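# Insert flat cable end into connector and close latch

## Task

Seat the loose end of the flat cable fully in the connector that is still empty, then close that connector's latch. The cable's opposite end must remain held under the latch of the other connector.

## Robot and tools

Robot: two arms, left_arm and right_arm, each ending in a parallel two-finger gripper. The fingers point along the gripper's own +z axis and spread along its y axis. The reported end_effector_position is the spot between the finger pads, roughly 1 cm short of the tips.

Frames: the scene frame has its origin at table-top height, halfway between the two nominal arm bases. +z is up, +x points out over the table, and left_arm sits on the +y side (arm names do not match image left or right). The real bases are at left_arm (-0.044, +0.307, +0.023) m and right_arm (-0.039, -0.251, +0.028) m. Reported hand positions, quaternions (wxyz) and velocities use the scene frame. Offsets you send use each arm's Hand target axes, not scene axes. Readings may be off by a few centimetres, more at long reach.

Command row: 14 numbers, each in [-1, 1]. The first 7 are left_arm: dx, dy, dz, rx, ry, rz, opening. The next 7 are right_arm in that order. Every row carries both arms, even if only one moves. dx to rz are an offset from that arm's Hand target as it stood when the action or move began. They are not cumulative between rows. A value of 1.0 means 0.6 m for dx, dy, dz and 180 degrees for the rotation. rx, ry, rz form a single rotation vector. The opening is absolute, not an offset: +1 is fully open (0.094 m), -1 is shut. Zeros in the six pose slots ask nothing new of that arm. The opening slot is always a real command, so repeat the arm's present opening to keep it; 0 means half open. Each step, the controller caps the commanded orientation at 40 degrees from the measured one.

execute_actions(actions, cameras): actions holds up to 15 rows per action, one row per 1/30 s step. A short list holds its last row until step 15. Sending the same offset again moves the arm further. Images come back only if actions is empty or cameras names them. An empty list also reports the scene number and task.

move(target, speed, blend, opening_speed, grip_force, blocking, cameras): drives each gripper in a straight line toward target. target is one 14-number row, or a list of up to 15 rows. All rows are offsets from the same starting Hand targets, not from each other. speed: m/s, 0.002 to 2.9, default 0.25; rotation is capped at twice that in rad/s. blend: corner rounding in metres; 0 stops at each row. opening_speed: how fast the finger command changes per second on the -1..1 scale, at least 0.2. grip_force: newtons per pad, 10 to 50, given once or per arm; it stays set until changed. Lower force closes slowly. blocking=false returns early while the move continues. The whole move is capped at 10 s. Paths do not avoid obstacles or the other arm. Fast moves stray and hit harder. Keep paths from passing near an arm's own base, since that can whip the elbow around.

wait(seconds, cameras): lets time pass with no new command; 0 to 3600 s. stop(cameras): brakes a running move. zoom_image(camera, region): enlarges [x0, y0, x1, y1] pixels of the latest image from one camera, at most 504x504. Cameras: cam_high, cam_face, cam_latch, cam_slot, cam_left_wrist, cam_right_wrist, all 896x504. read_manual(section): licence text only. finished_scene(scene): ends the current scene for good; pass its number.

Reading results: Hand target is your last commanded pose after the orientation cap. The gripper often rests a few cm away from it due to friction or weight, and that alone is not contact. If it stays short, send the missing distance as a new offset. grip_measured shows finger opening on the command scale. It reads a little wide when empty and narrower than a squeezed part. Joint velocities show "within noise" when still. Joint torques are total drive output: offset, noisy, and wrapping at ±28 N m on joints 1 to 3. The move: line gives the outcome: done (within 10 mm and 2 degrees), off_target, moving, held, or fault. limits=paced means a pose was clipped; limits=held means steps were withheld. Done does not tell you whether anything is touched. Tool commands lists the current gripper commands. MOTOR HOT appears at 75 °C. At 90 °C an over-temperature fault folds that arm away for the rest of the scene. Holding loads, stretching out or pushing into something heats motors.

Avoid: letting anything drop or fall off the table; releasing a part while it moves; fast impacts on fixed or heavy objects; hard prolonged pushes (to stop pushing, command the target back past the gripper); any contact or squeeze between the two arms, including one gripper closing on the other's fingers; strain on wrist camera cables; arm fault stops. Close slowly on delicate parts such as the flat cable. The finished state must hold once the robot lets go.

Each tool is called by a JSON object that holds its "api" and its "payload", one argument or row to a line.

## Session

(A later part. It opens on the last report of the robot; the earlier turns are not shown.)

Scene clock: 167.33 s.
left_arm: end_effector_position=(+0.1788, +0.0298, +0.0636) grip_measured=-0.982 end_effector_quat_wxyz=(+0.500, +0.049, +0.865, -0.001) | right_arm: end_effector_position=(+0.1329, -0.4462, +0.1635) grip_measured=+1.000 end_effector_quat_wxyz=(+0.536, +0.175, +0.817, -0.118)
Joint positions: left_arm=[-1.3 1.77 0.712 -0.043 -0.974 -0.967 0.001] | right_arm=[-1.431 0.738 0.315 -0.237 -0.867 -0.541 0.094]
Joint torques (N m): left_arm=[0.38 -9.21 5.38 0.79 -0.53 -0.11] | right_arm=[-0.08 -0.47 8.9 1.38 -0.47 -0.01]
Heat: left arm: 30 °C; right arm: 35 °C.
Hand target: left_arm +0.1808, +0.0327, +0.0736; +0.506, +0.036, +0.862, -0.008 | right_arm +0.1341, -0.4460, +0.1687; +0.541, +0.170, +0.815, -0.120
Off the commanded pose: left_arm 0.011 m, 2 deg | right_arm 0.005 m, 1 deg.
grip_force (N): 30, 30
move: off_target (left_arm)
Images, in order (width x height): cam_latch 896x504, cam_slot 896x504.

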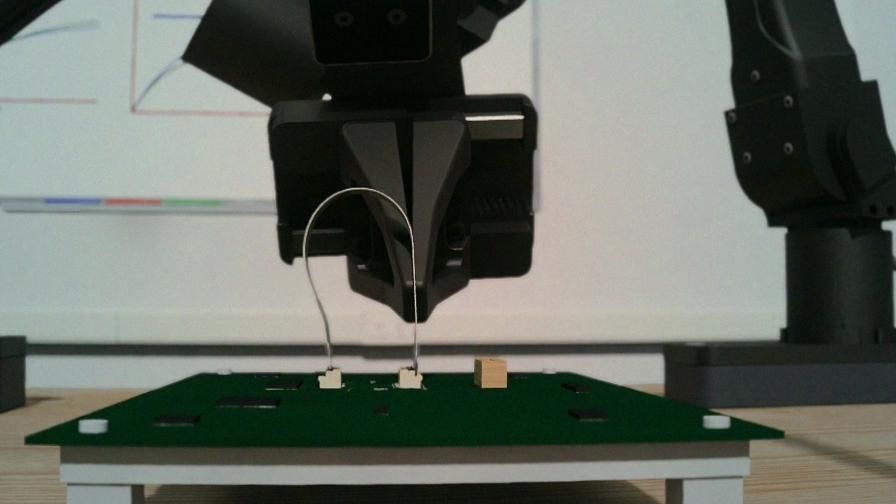

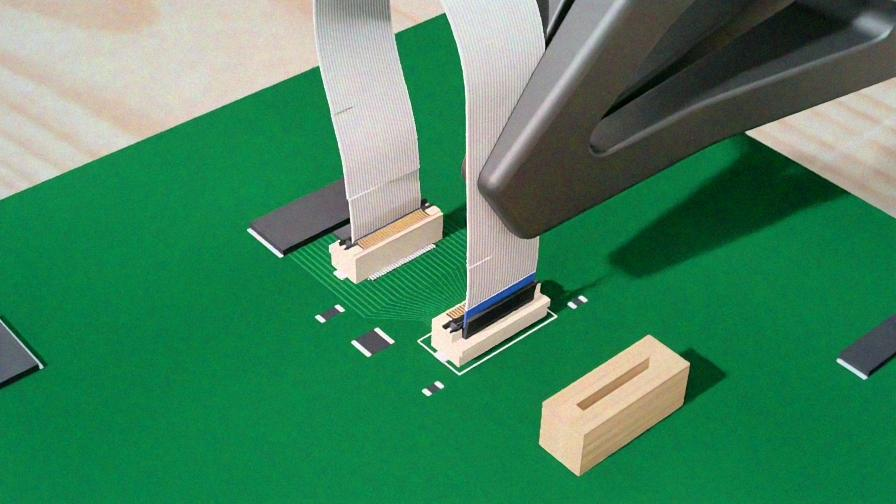

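{"api": "move", "payload": {
  "target": [-0.0028,-0.0038,0.0003,0.0024,-0.0025,-0.017,-1,0,0,0,0,0,0,1],
  "speed": 0.03,
  "cameras": ["cam_slot","cam_latch"]
}}

{"api": "zoom_image", "payload": {
  "camera": "cam_slot",
  "region": [420, 220, 580, 380]
}}

{"api": "zoom_image", "payload": {
  "camera": "cam_latch",
  "region": [370, 310, 450, 400]
}}

Scene clock: 171.77 s.
left_arm: end_effector_position=(+0.1788, +0.0298, +0.0636) grip_measured=-0.982 end_effector_quat_wxyz=(+0.499, +0.032, +0.866, -0.011) | right_arm: end_effector_position=(+0.1329, -0.4462, +0.1635) grip_measured=+1.000 end_effector_quat_wxyz=(+0.536, +0.175, +0.817, -0.118)
Joint positions: left_arm=[-1.3 1.77 0.712 -0.043 -0.974 -1.006 0.001] | right_arm=[-1.431 0.738 0.315 -0.237 -0.867 -0.541 0.094]
Joint torques (N m): left_arm=[0.34 -9.11 5.26 1 -0.54 -0.11] | right_arm=[-0.12 -0.44 8.88 1.39 -0.47 -0.01]
Heat: left arm: 30 °C; right arm: 35 °C.
Hand target: left_arm +0.1816, +0.0303, +0.0749; +0.509, +0.015, +0.861, -0.025 | right_arm +0.1341, -0.4460, +0.1687; +0.541, +0.170, +0.815, -0.120
Off the commanded pose: left_arm 0.012 m, 3 deg | right_arm 0.005 m, 1 deg.
grip_force (N): 30, 30
move: off_target (left_arm)
Images, in order (width x height): cam_latch 896x504, cam_slot 896x504.

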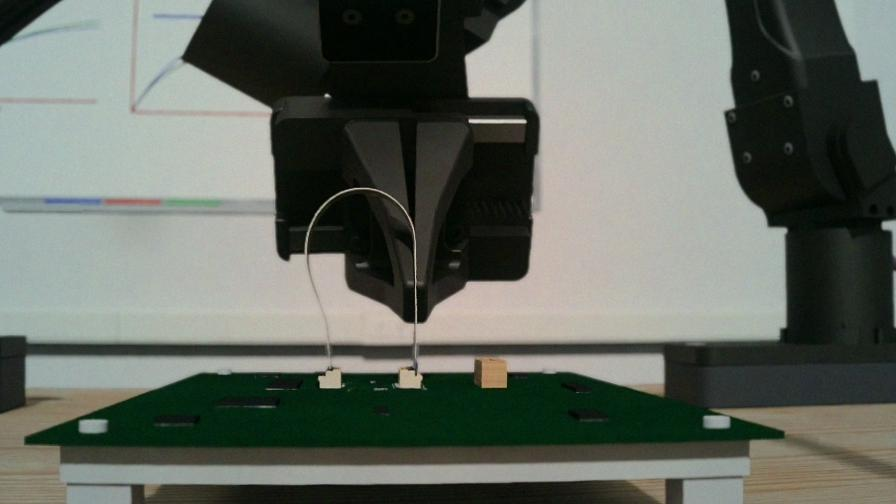

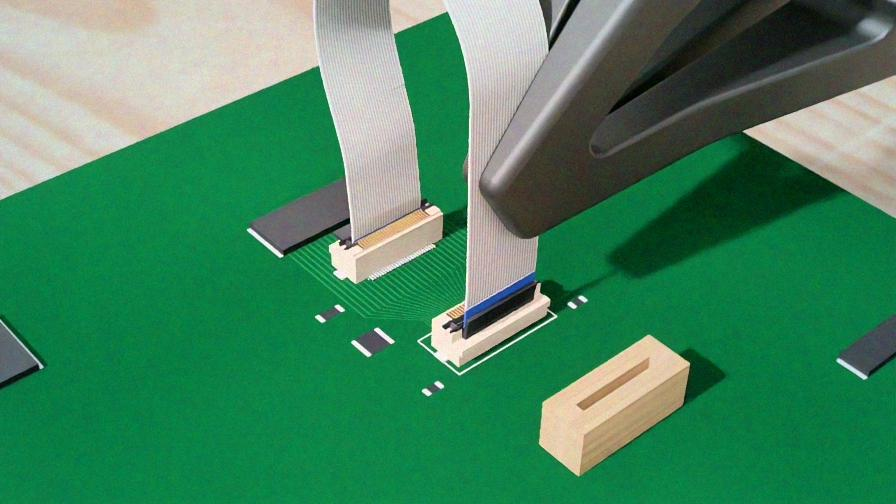

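Scaled by 3.150 from the camera's image (finer frame: 1280x720).

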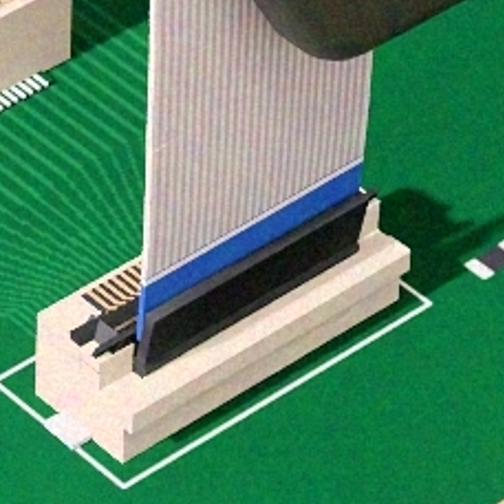

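Scaled by 5.600 from the camera's image (finer frame: 1280x720).

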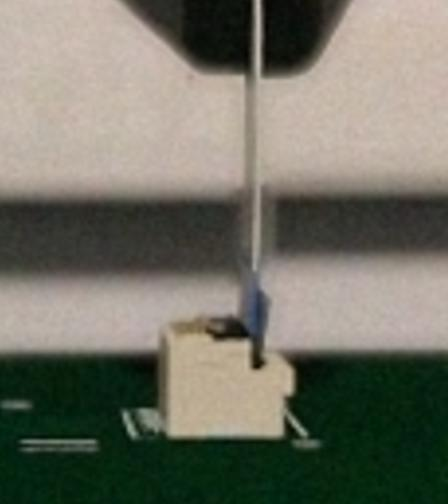

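{"api": "move", "payload": {
  "target": [-0.0017,-0.0023,0.0003,0.0014,-0.0013,-0.0153,-1,0,0,0,0,0,0,1],
  "speed": 0.03,
  "cameras": ["cam_slot","cam_latch"]
}}

{"api": "zoom_image", "payload": {
  "camera": "cam_slot",
  "region": [420, 220, 580, 380]
}}

{"api": "zoom_image", "payload": {
  "camera": "cam_latch",
  "region": [370, 310, 450, 400]
}}

Scene clock: 175.23 s.
left_arm: end_effector_position=(+0.1789, +0.0295, +0.0637) grip_measured=-0.982 end_effector_quat_wxyz=(+0.499, +0.014, +0.866, -0.022) | right_arm: end_effector_position=(+0.1329, -0.4462, +0.1635) grip_measured=+1.000 end_effector_quat_wxyz=(+0.536, +0.175, +0.817, -0.118)
Joint positions: left_arm=[-1.3 1.77 0.712 -0.041 -0.974 -1.045 0.001] | right_arm=[-1.431 0.738 0.315 -0.237 -0.867 -0.541 0.094]
Joint torques (N m): left_arm=[0.39 -9.09 5.23 1.1 -0.56 -0.1] | right_arm=[-0.14 -0.47 8.88 1.38 -0.47 0]
Heat: left arm: 30 °C; right arm: 35 °C.
Hand target: left_arm +0.1822, +0.0289, +0.0758; +0.509, -0.005, +0.860, -0.039 | right_arm +0.1341, -0.4460, +0.1687; +0.541, +0.170, +0.815, -0.120
Off the commanded pose: left_arm 0.013 m, 3 deg | right_arm 0.005 m, 1 deg.
grip_force (N): 30, 30
move: off_target (left_arm)
Images, in order (width x height): cam_latch 896x504, cam_slot 896x504.

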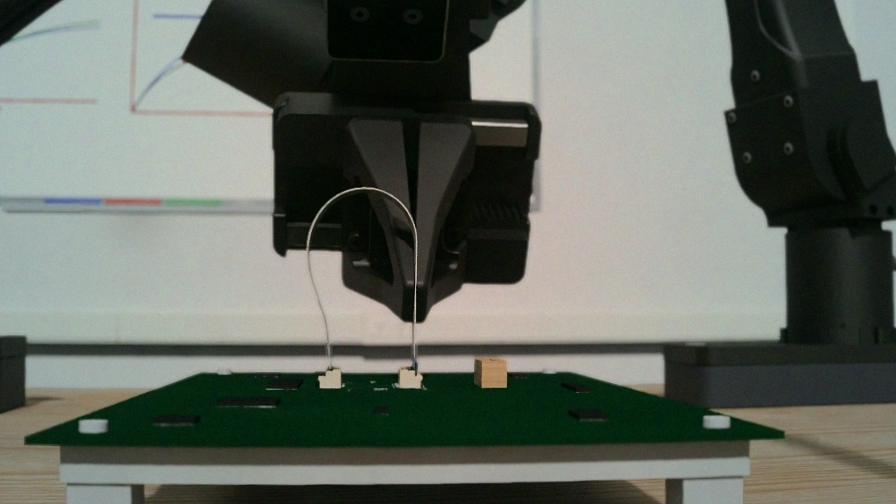

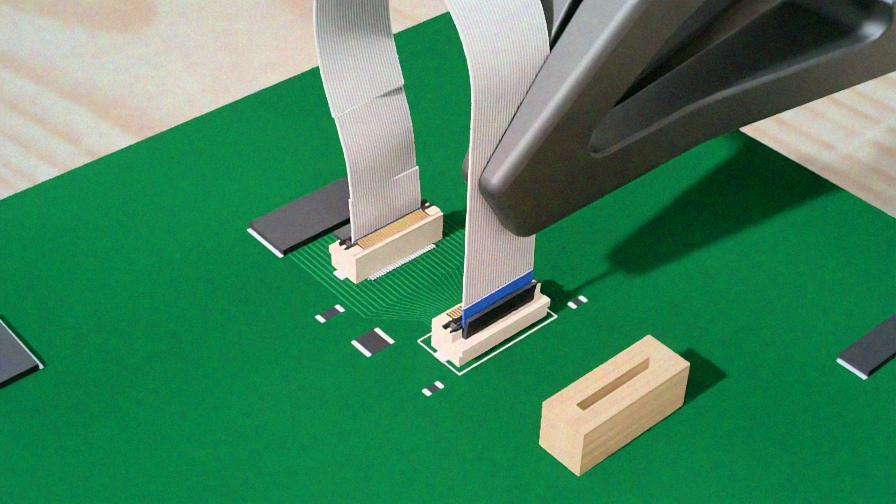

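Scaled by 3.150 from the camera's image (finer frame: 1280x720).

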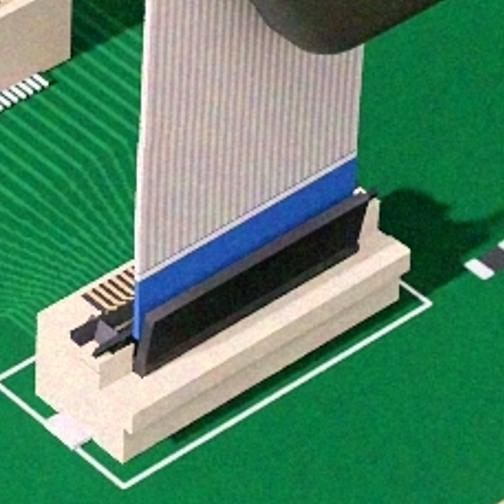

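Scaled by 5.600 from the camera's image (finer frame: 1280x720).

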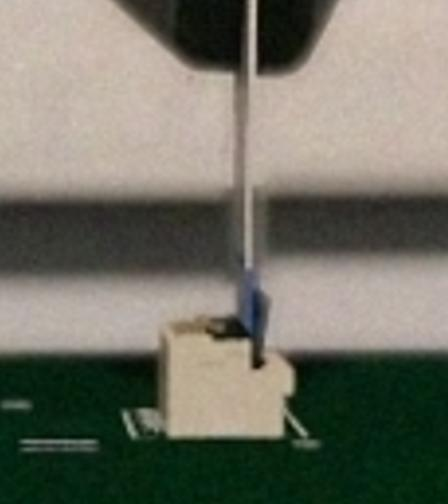

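{"api": "move", "payload": {
  "target": [-0.0005,-0.001,0.0002,0.0006,-0.0005,-0.0118,-1,0,0,0,0,0,0,1],
  "speed": 0.03,
  "cameras": ["cam_slot","cam_latch"]
}}

{"api": "zoom_image", "payload": {
  "camera": "cam_slot",
  "region": [420, 220, 580, 380]
}}

{"api": "zoom_image", "payload": {
  "camera": "cam_latch",
  "region": [370, 310, 450, 400]
}}

Scene clock: 177.60 s.
left_arm: end_effector_position=(+0.1790, +0.0286, +0.0641) grip_measured=-0.982 end_effector_quat_wxyz=(+0.499, -0.002, +0.866, -0.033) | right_arm: end_effector_position=(+0.1329, -0.4462, +0.1635) grip_measured=+1.000 end_effector_quat_wxyz=(+0.536, +0.175, +0.817, -0.118)
Joint positions: left_arm=[-1.3 1.77 0.712 -0.035 -0.974 -1.079 0.001] | right_arm=[-1.431 0.738 0.315 -0.237 -0.867 -0.541 0.094]
Joint torques (N m): left_arm=[0.35 -8.99 5.2 1.11 -0.58 -0.1] | right_arm=[-0.12 -0.5 8.9 1.38 -0.48 -0.01]
Heat: left arm: 30 °C; right arm: 35 °C.
Hand target: left_arm +0.1824, +0.0283, +0.0760; +0.509, -0.020, +0.859, -0.049 | right_arm +0.1341, -0.4460, +0.1687; +0.541, +0.170, +0.815, -0.120
Off the commanded pose: left_arm 0.012 m, 3 deg | right_arm 0.005 m, 1 deg.
grip_force (N): 30, 30
move: off_target (left_arm)
Images, in order (width x height): cam_latch 896x504, cam_slot 896x504.

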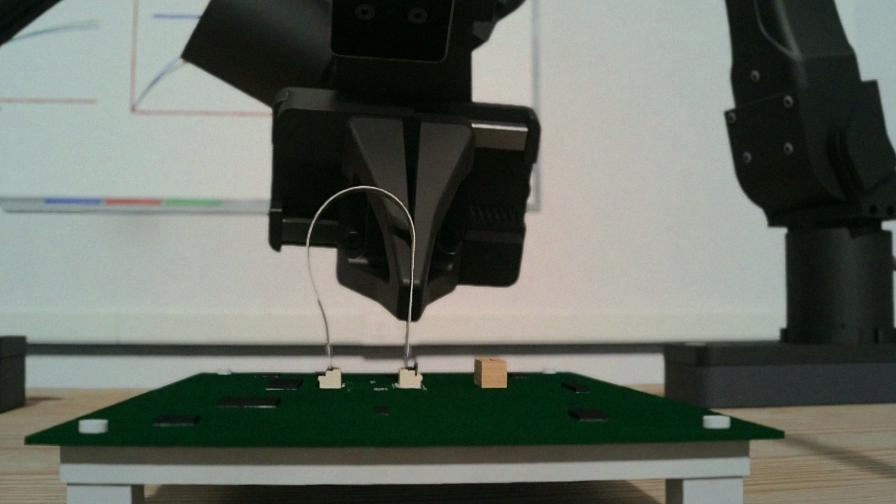

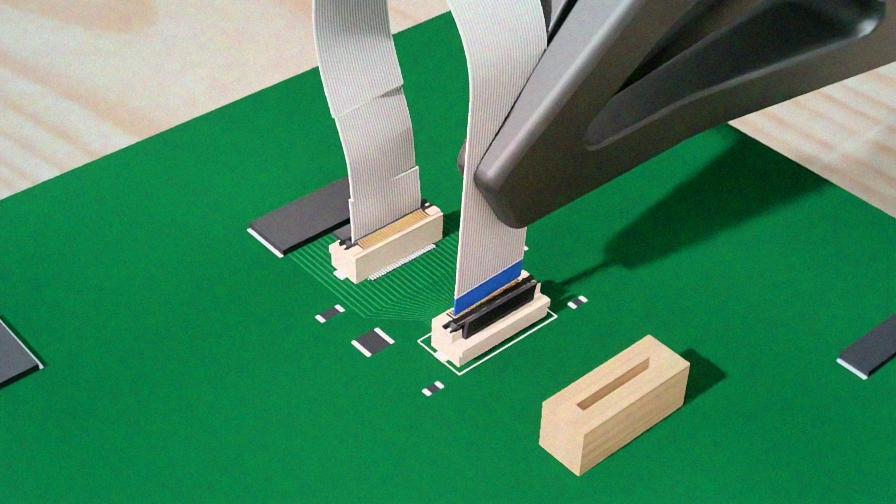

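Scaled by 3.150 from the camera's image (finer frame: 1280x720).

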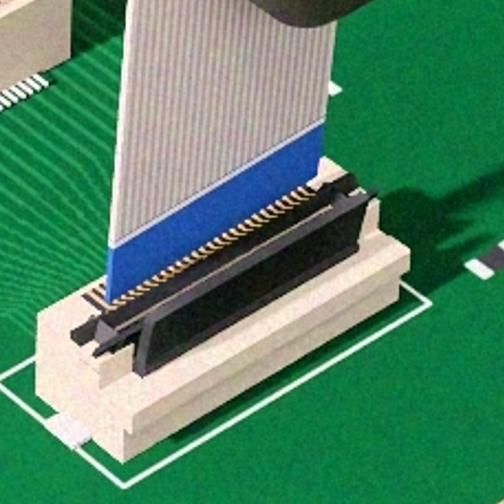

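Scaled by 5.600 from the camera's image (finer frame: 1280x720).

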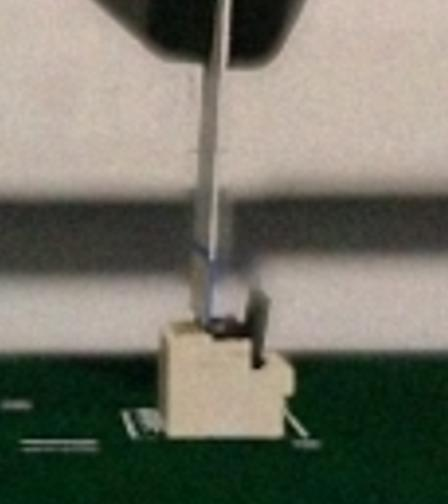

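{"api": "move", "payload": {
  "target": [0,0,0,0,0,0.0115,-1,0,0,0,0,0,0,1],
  "speed": 0.03,
  "cameras": ["cam_slot","cam_latch"]
}}

{"api": "zoom_image", "payload": {
  "camera": "cam_slot",
  "region": [420, 220, 580, 380]
}}

{"api": "zoom_image", "payload": {
  "camera": "cam_latch",
  "region": [370, 310, 450, 400]
}}

Scene clock: 180.03 s.
left_arm: end_effector_position=(+0.1791, +0.0285, +0.0642) grip_measured=-0.982 end_effector_quat_wxyz=(+0.500, +0.007, +0.866, -0.028) | right_arm: end_effector_position=(+0.1329, -0.4462, +0.1635) grip_measured=+1.000 end_effector_quat_wxyz=(+0.536, +0.175, +0.817, -0.118)
Joint positions: left_arm=[-1.3 1.77 0.712 -0.035 -0.974 -1.058 0.001] | right_arm=[-1.431 0.738 0.315 -0.237 -0.867 -0.541 0.094]
Joint torques (N m): left_arm=[0.39 -8.98 5.24 1.1 -0.57 0.06] | right_arm=[-0.12 -0.51 8.88 1.38 -0.48 -0.01]
Heat: left arm: 30 °C; right arm: 35 °C.
Hand target: left_arm +0.1824, +0.0283, +0.0760; +0.510, -0.005, +0.859, -0.040 | right_arm +0.1341, -0.4460, +0.1687; +0.541, +0.170, +0.815, -0.120
Off the commanded pose: left_arm 0.012 m, 2 deg | right_arm 0.005 m, 1 deg.
grip_force (N): 30, 30
move: off_target (left_arm)
Images, in order (width x height): cam_latch 896x504, cam_slot 896x504.

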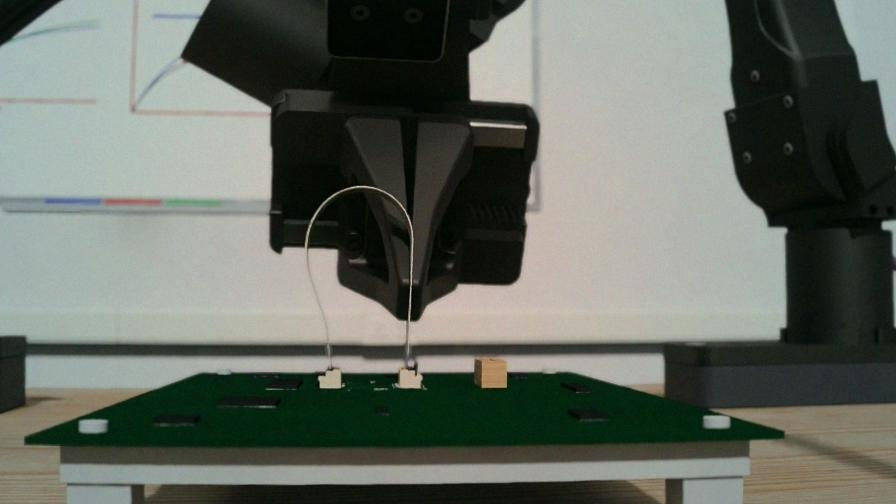

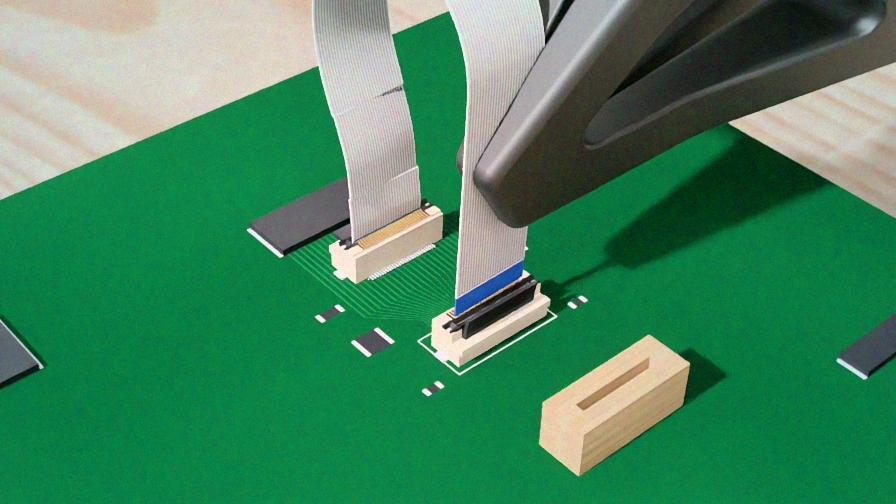

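Scaled by 3.150 from the camera's image (finer frame: 1280x720).

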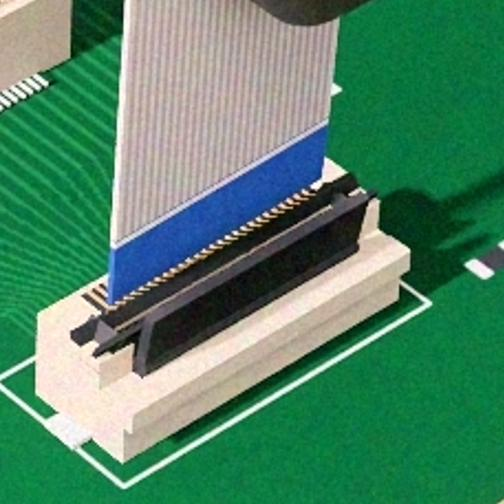

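Scaled by 5.600 from the camera's image (finer frame: 1280x720).

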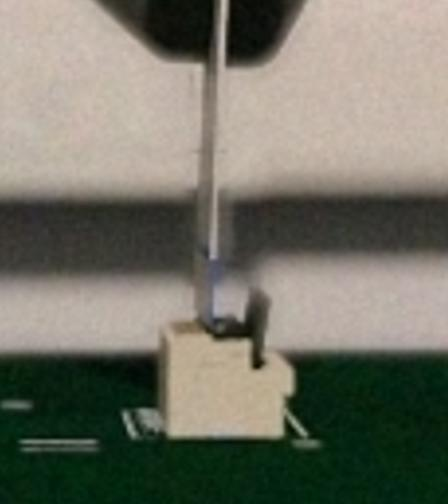

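{"api": "move", "payload": {
  "target": [
    [0,0,0,0,0,0.0048,-1,0,0,0,0,0,0,1],
    [0.0223,0.0068,0.0095,-0.0068,0.0058,0.0164,-1,0,0,0,0,0,0,1]
  ],
  "speed": 0.03,
  "cameras": ["cam_slot","cam_latch"]
}}

{"api": "zoom_image", "payload": {
  "camera": "cam_slot",
  "region": [420, 220, 580, 380]
}}

{"api": "zoom_image", "payload": {
  "camera": "cam_latch",
  "region": [370, 310, 450, 400]
}}

Scene clock: 183.10 s.
left_arm: end_effector_position=(+0.1789, +0.0283, +0.0639) grip_measured=-0.982 end_effector_quat_wxyz=(+0.499, +0.014, +0.866, -0.025) | right_arm: end_effector_position=(+0.1329, -0.4462, +0.1635) grip_measured=+1.000 end_effector_quat_wxyz=(+0.536, +0.175, +0.817, -0.118)
Joint positions: left_arm=[-1.3 1.77 0.712 -0.035 -0.972 -1.044 0.001] | right_arm=[-1.431 0.738 0.315 -0.237 -0.867 -0.541 0.094]
Joint torques (N m): left_arm=[0.39 -5.48 5.37 1.03 -0.56 0.02] | right_arm=[-0.09 -0.44 8.92 1.38 -0.47 -0.01]
Heat: left arm: 30 °C; right arm: 35 °C.
Hand target: left_arm +0.1811, +0.0314, +0.0612; +0.503, +0.013, +0.864, -0.018 | right_arm +0.1341, -0.4460, +0.1687; +0.541, +0.170, +0.815, -0.120
Off the commanded pose: left_arm 0.005 m, 1 deg | right_arm 0.005 m, 1 deg.
grip_force (N): 30, 30
move: done
Images, in order (width x height): cam_latch 896x504, cam_slot 896x504.

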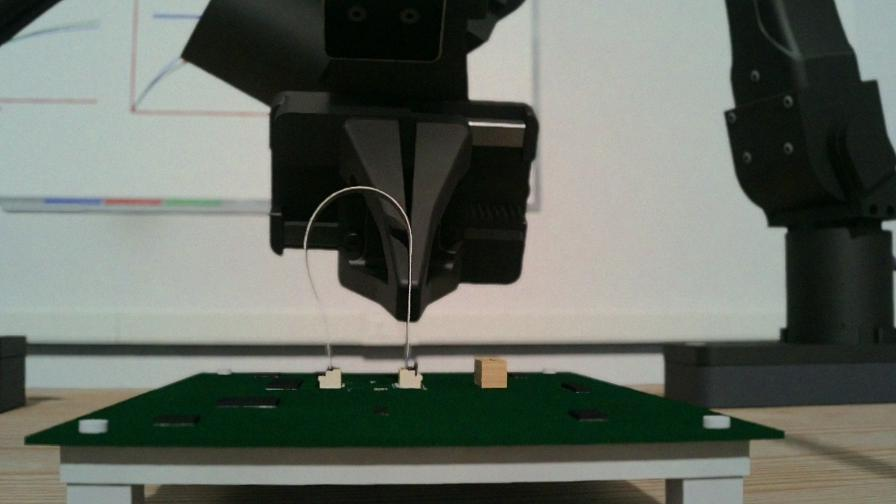

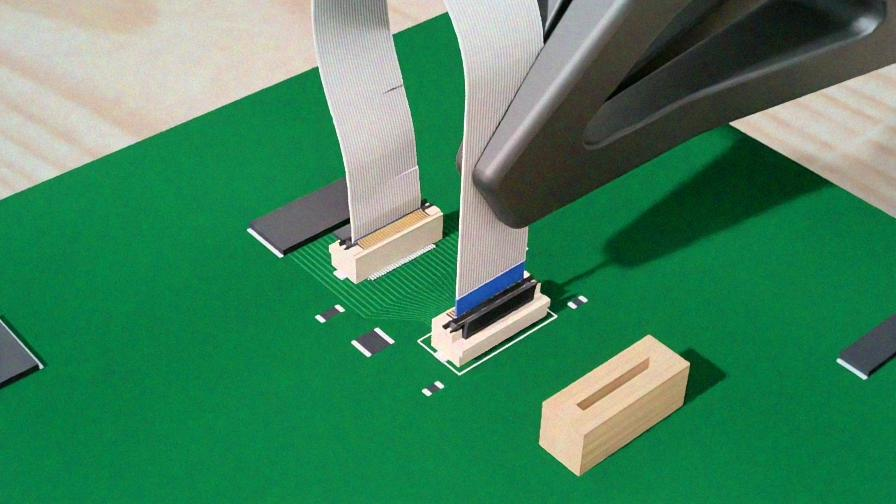

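Scaled by 3.150 from the camera's image (finer frame: 1280x720).

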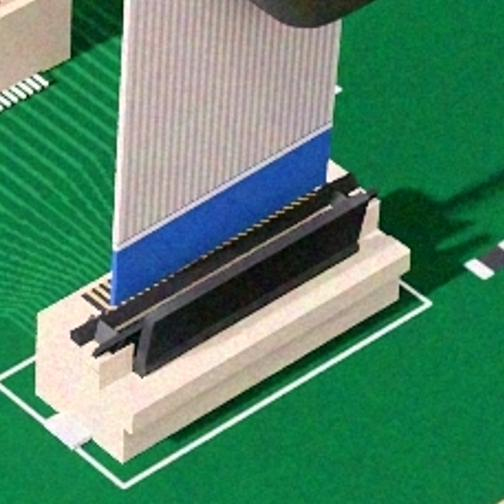

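Scaled by 5.600 from the camera's image (finer frame: 1280x720).

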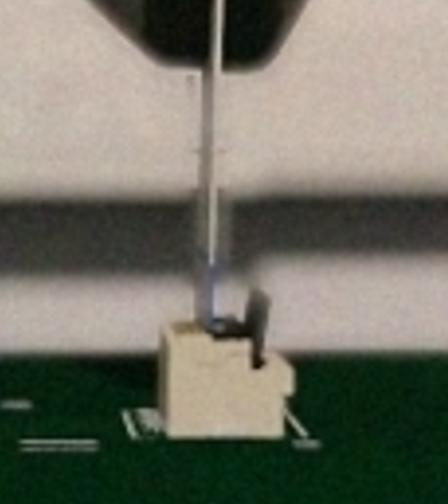

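{"api": "move", "payload": {
  "target": [
    [0,0,0,0,0,0.0064,-1,0,0,0,0,0,0,1],
    [0.0029,0.0007,0.0014,-0.0009,0.0008,0.0079,-1,0,0,0,0,0,0,1]
  ],
  "speed": 0.03,
  "cameras": ["cam_slot","cam_latch"]
}}

{"api": "zoom_image", "payload": {
  "camera": "cam_slot",
  "region": [420, 220, 580, 380]
}}

{"api": "zoom_image", "payload": {
  "camera": "cam_latch",
  "region": [370, 310, 450, 400]
}}

Scene clock: 185.70 s.
left_arm: end_effector_position=(+0.1791, +0.0283, +0.0634) grip_measured=-0.982 end_effector_quat_wxyz=(+0.500, +0.020, +0.866, -0.020) | right_arm: end_effector_position=(+0.1329, -0.4462, +0.1635) grip_measured=+1.000 end_effector_quat_wxyz=(+0.536, +0.175, +0.817, -0.118)
Joint positions: left_arm=[-1.3 1.774 0.712 -0.031 -0.974 -1.028 0.001] | right_arm=[-1.431 0.738 0.315 -0.237 -0.867 -0.541 0.094]
Joint torques (N m): left_arm=[0.46 -5.27 5.39 0.99 -0.5 0.05] | right_arm=[-0.1 -0.47 8.91 1.38 -0.46 -0.01]
Heat: left arm: 30 °C; right arm: 35 °C.
Hand target: left_arm +0.1810, +0.0318, +0.0593; +0.502, +0.022, +0.864, -0.010 | right_arm +0.1341, -0.4460, +0.1687; +0.541, +0.170, +0.815, -0.120
Off the commanded pose: left_arm 0.006 m, 1 deg | right_arm 0.005 m, 1 deg.
grip_force (N): 30, 30
move: done
Images, in order (width x height): cam_latch 896x504, cam_slot 896x504.

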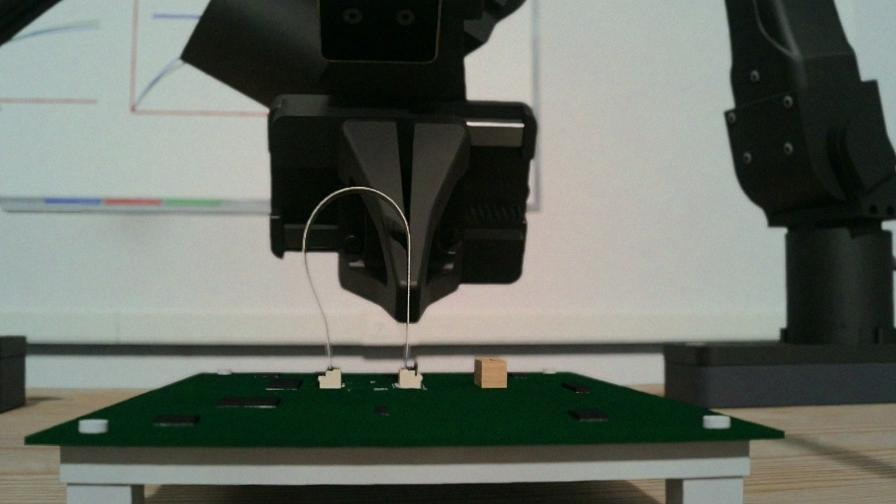

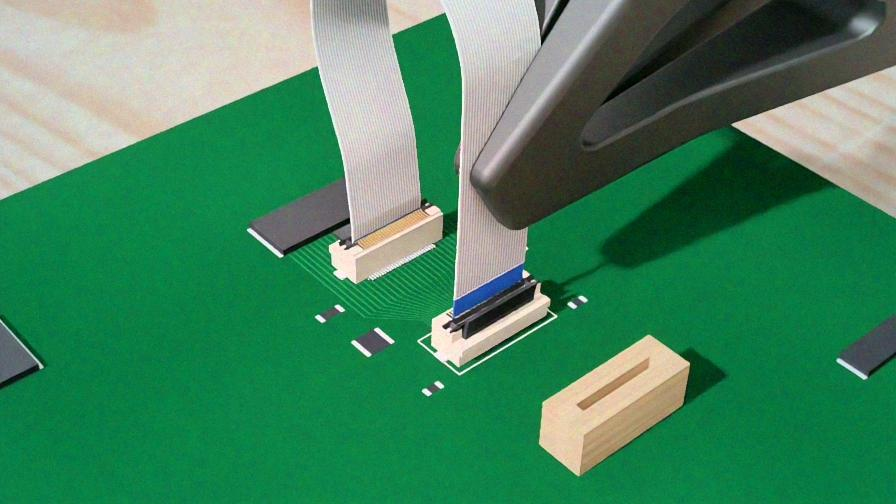

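Scaled by 3.150 from the camera's image (finer frame: 1280x720).

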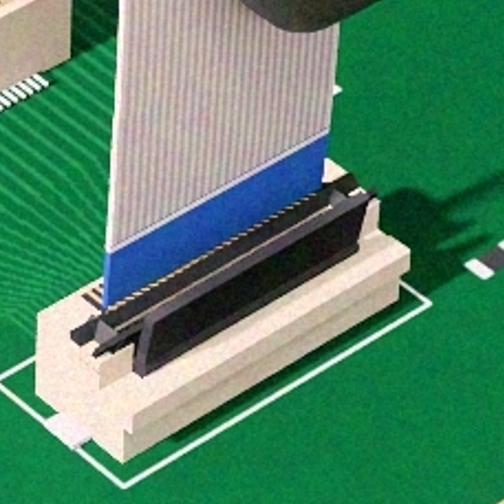

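Scaled by 5.600 from the camera's image (finer frame: 1280x720).

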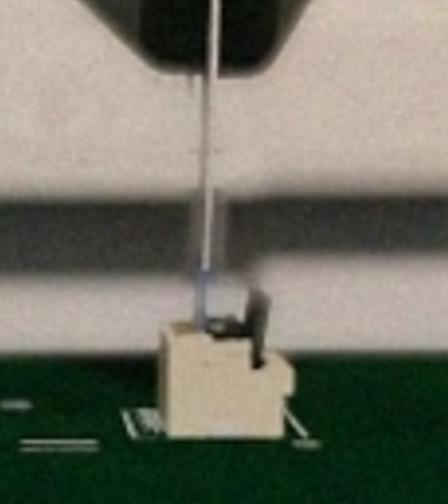

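{"api": "move", "payload": {
  "target": [-0.0243,-0.005,-0.0112,0.0072,-0.0066,-0.0126,-1,0,0,0,0,0,0,1],
  "speed": 0.05,
  "cameras": ["cam_slot","cam_latch"]
}}

{"api": "zoom_image", "payload": {
  "camera": "cam_slot",
  "region": [420, 220, 580, 380]
}}

{"api": "zoom_image", "payload": {
  "camera": "cam_latch",
  "region": [370, 310, 450, 400]
}}

Scene clock: 187.93 s.
left_arm: end_effector_position=(+0.1792, +0.0281, +0.0635) grip_measured=-0.982 end_effector_quat_wxyz=(+0.500, +0.022, +0.865, -0.020) | right_arm: end_effector_position=(+0.1329, -0.4462, +0.1635) grip_measured=+1.000 end_effector_quat_wxyz=(+0.536, +0.175, +0.817, -0.118)
Joint positions: left_arm=[-1.3 1.774 0.712 -0.03 -0.974 -1.023 0.001] | right_arm=[-1.431 0.738 0.315 -0.237 -0.867 -0.541 0.094]
Joint torques (N m): left_arm=[0.39 -9.18 5.16 1.06 -0.56 0.04] | right_arm=[-0.05 -0.47 8.92 1.39 -0.47 -0.01]
Heat: left arm: 30 °C; right arm: 35 °C.
Hand target: left_arm +0.1823, +0.0286, +0.0753; +0.510, +0.011, +0.859, -0.030 | right_arm +0.1341, -0.4460, +0.1687; +0.541, +0.170, +0.815, -0.120
Off the commanded pose: left_arm 0.012 m, 2 deg | right_arm 0.005 m, 1 deg.
grip_force (N): 30, 30
move: off_target (left_arm)
Images, in order (width x height): cam_latch 896x504, cam_slot 896x504.

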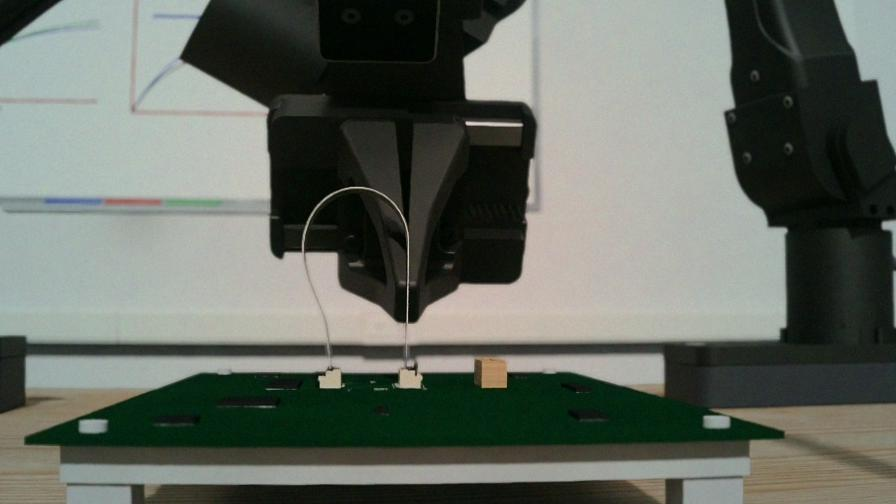

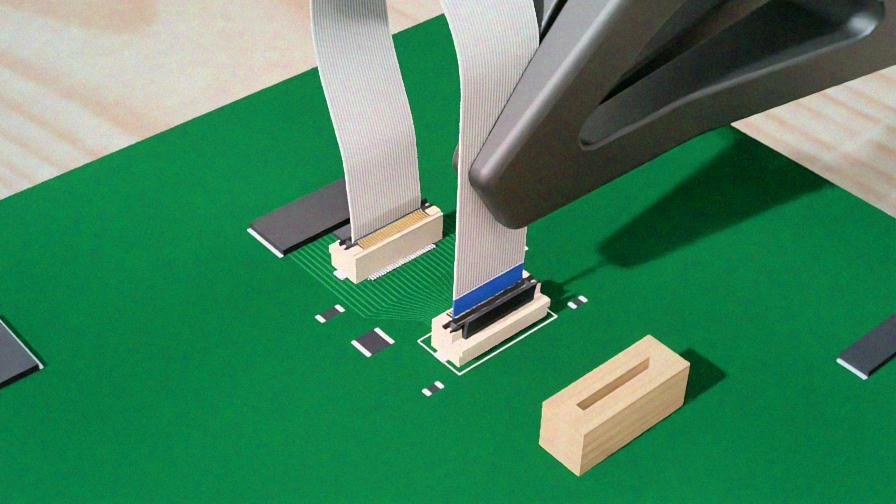

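Scaled by 3.150 from the camera's image (finer frame: 1280x720).

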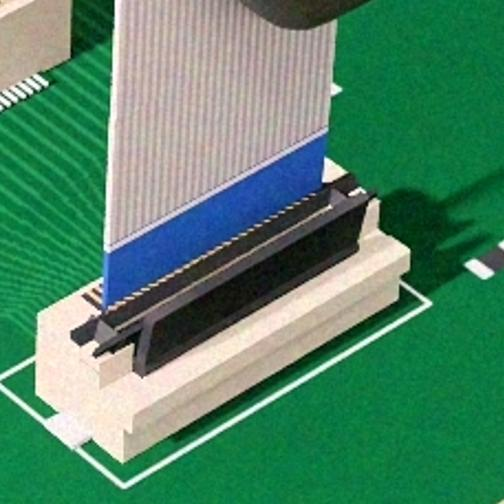

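Scaled by 5.600 from the camera's image (finer frame: 1280x720).

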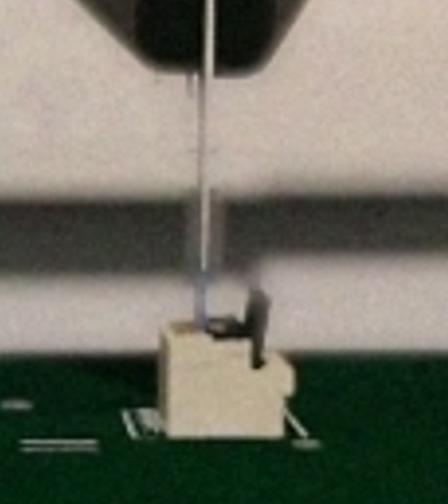

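{"api": "move", "payload": {
  "target": [
    [-0.0028,-0.0008,-0.0013,0.0009,-0.0008,-0.0015,-1,0,0,0,0,0,0,1],
    [-0.0028,-0.0008,-0.0013,0.0009,-0.0008,-0.0149,-1,0,0,0,0,0,0,1]
  ],
  "speed": 0.05,
  "cameras": ["cam_slot","cam_latch"]
}}

{"api": "zoom_image", "payload": {
  "camera": "cam_slot",
  "region": [420, 220, 580, 380]
}}

{"api": "zoom_image", "payload": {
  "camera": "cam_latch",
  "region": [370, 310, 450, 400]
}}

Scene clock: 190.97 s.
left_arm: end_effector_position=(+0.1793, +0.0277, +0.0650) grip_measured=-0.982 end_effector_quat_wxyz=(+0.501, +0.010, +0.865, -0.028) | right_arm: end_effector_position=(+0.1329, -0.4462, +0.1635) grip_measured=+1.000 end_effector_quat_wxyz=(+0.536, +0.175, +0.817, -0.118)
Joint positions: left_arm=[-1.3 1.769 0.712 -0.03 -0.974 -1.049 0.001] | right_arm=[-1.431 0.738 0.315 -0.237 -0.867 -0.541 0.094]
Joint torques (N m): left_arm=[0.34 -9.2 5.15 1.08 -0.58 -0.09] | right_arm=[-0.06 -0.47 8.85 1.38 -0.47 -0.02]
Heat: left arm: 30 °C; right arm: 35 °C.
Hand target: left_arm +0.1823, +0.0282, +0.0772; +0.511, -0.009, +0.859, -0.043 | right_arm +0.1341, -0.4460, +0.1687; +0.541, +0.170, +0.815, -0.120
Off the commanded pose: left_arm 0.013 m, 3 deg | right_arm 0.005 m, 1 deg.
grip_force (N): 30, 30
move: off_target (left_arm)
Images, in order (width x height): cam_latch 896x504, cam_slot 896x504.

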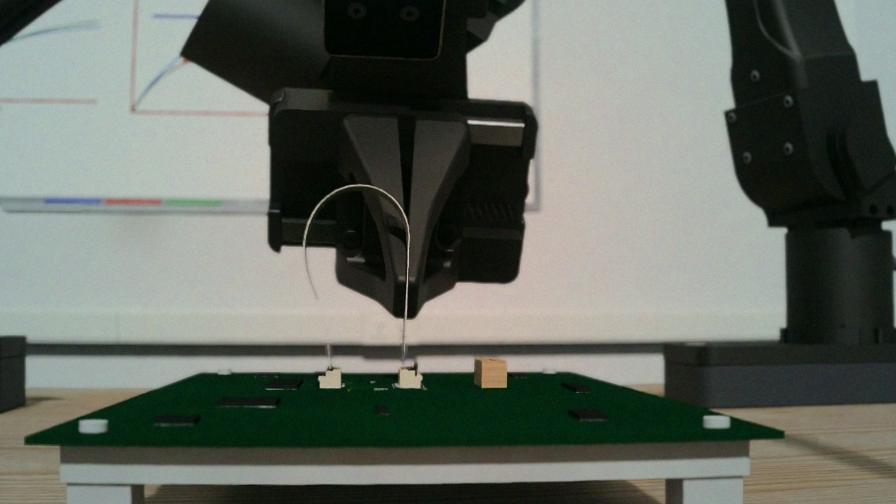

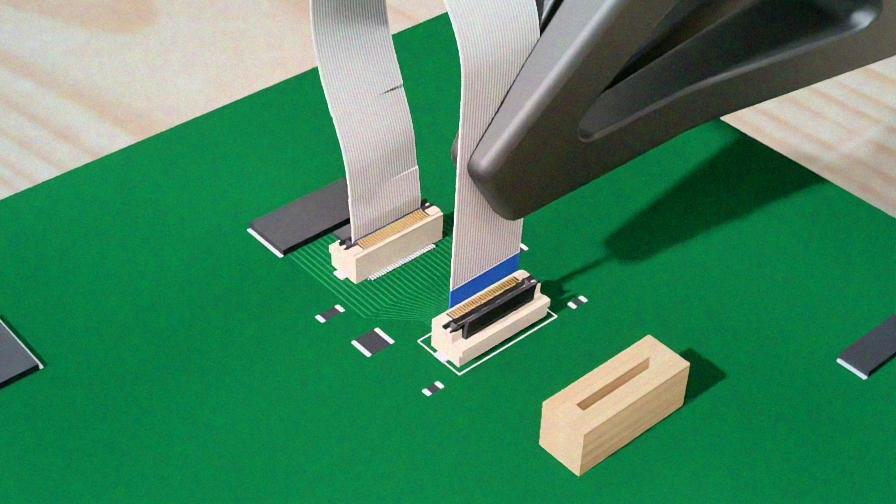

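Scaled by 3.150 from the camera's image (finer frame: 1280x720).

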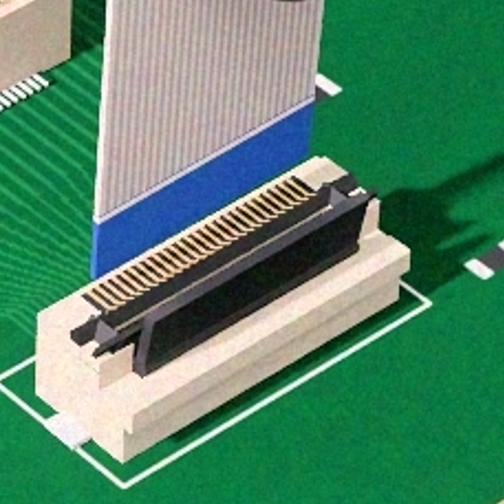

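Scaled by 5.600 from the camera's image (finer frame: 1280x720).

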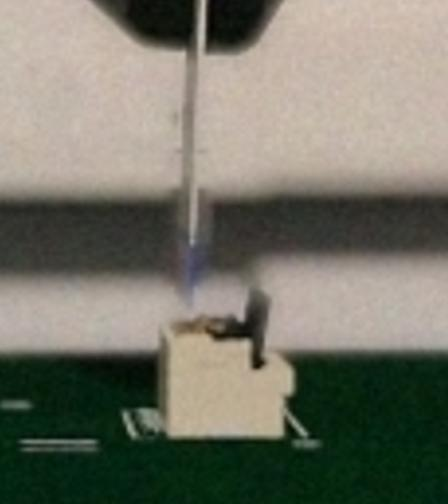

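{"api": "move", "payload": {
  "target": [-0.0015,-0.0025,0.0003,0.0015,-0.0013,0.0274,-1,0,0,0,0,0,0,1],
  "speed": 0.05,
  "cameras": ["cam_slot","cam_latch"]
}}

{"api": "zoom_image", "payload": {
  "camera": "cam_slot",
  "region": [420, 220, 580, 380]
}}

{"api": "zoom_image", "payload": {
  "camera": "cam_latch",
  "region": [370, 310, 450, 400]
}}

Scene clock: 195.27 s.
left_arm: end_effector_position=(+0.1796, +0.0264, +0.0657) grip_measured=-0.982 end_effector_quat_wxyz=(+0.502, +0.042, +0.864, -0.012) | right_arm: end_effector_position=(+0.1329, -0.4462, +0.1635) grip_measured=+1.000 end_effector_quat_wxyz=(+0.536, +0.175, +0.817, -0.118)
Joint positions: left_arm=[-1.3 1.769 0.712 -0.021 -0.974 -0.969 0.001] | right_arm=[-1.431 0.738 0.315 -0.237 -0.867 -0.541 0.094]
Joint torques (N m): left_arm=[0.43 -9.17 5.14 1.14 -0.58 0.06] | right_arm=[-0.08 -0.51 8.87 1.37 -0.46 0]
Heat: left arm: 30 °C; right arm: 35 °C.
Hand target: left_arm +0.1829, +0.0267, +0.0781; +0.514, +0.029, +0.857, -0.023 | right_arm +0.1341, -0.4460, +0.1687; +0.541, +0.170, +0.815, -0.120
Off the commanded pose: left_arm 0.013 m, 2 deg | right_arm 0.005 m, 1 deg.
grip_force (N): 30, 30
move: off_target (left_arm)
Images, in order (width x height): cam_latch 896x504, cam_slot 896x504.

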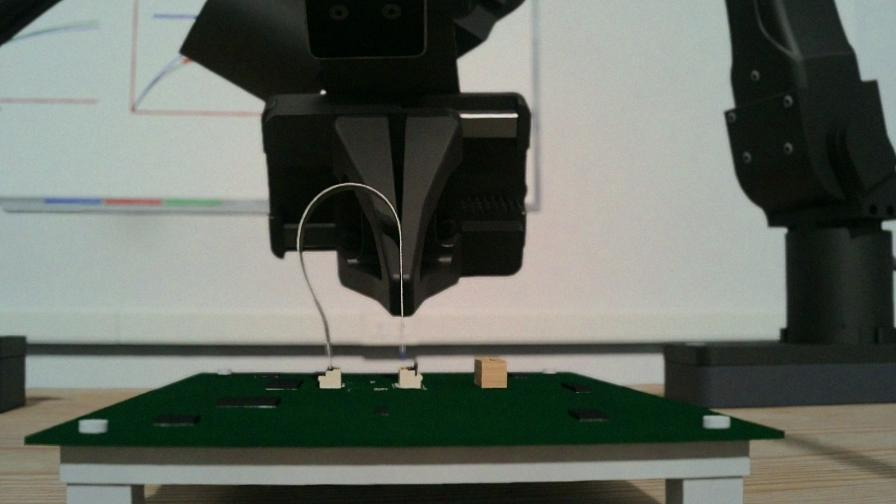

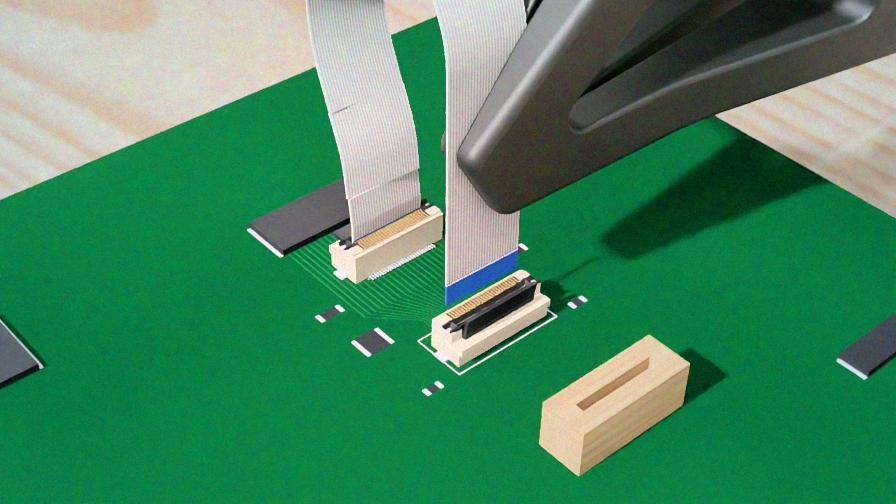

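Scaled by 3.150 from the camera's image (finer frame: 1280x720).

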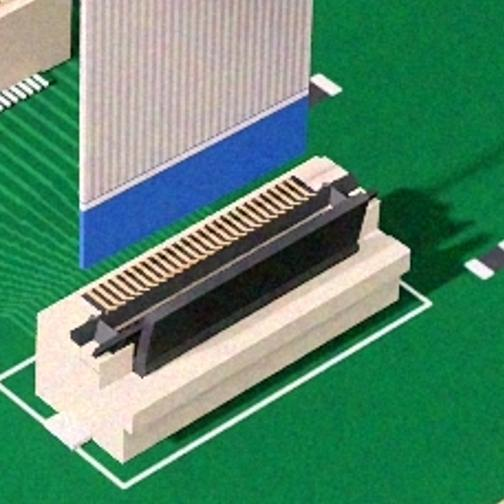

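Scaled by 5.600 from the camera's image (finer frame: 1280x720).

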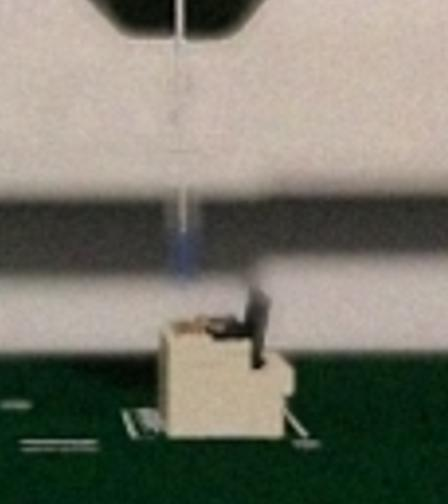

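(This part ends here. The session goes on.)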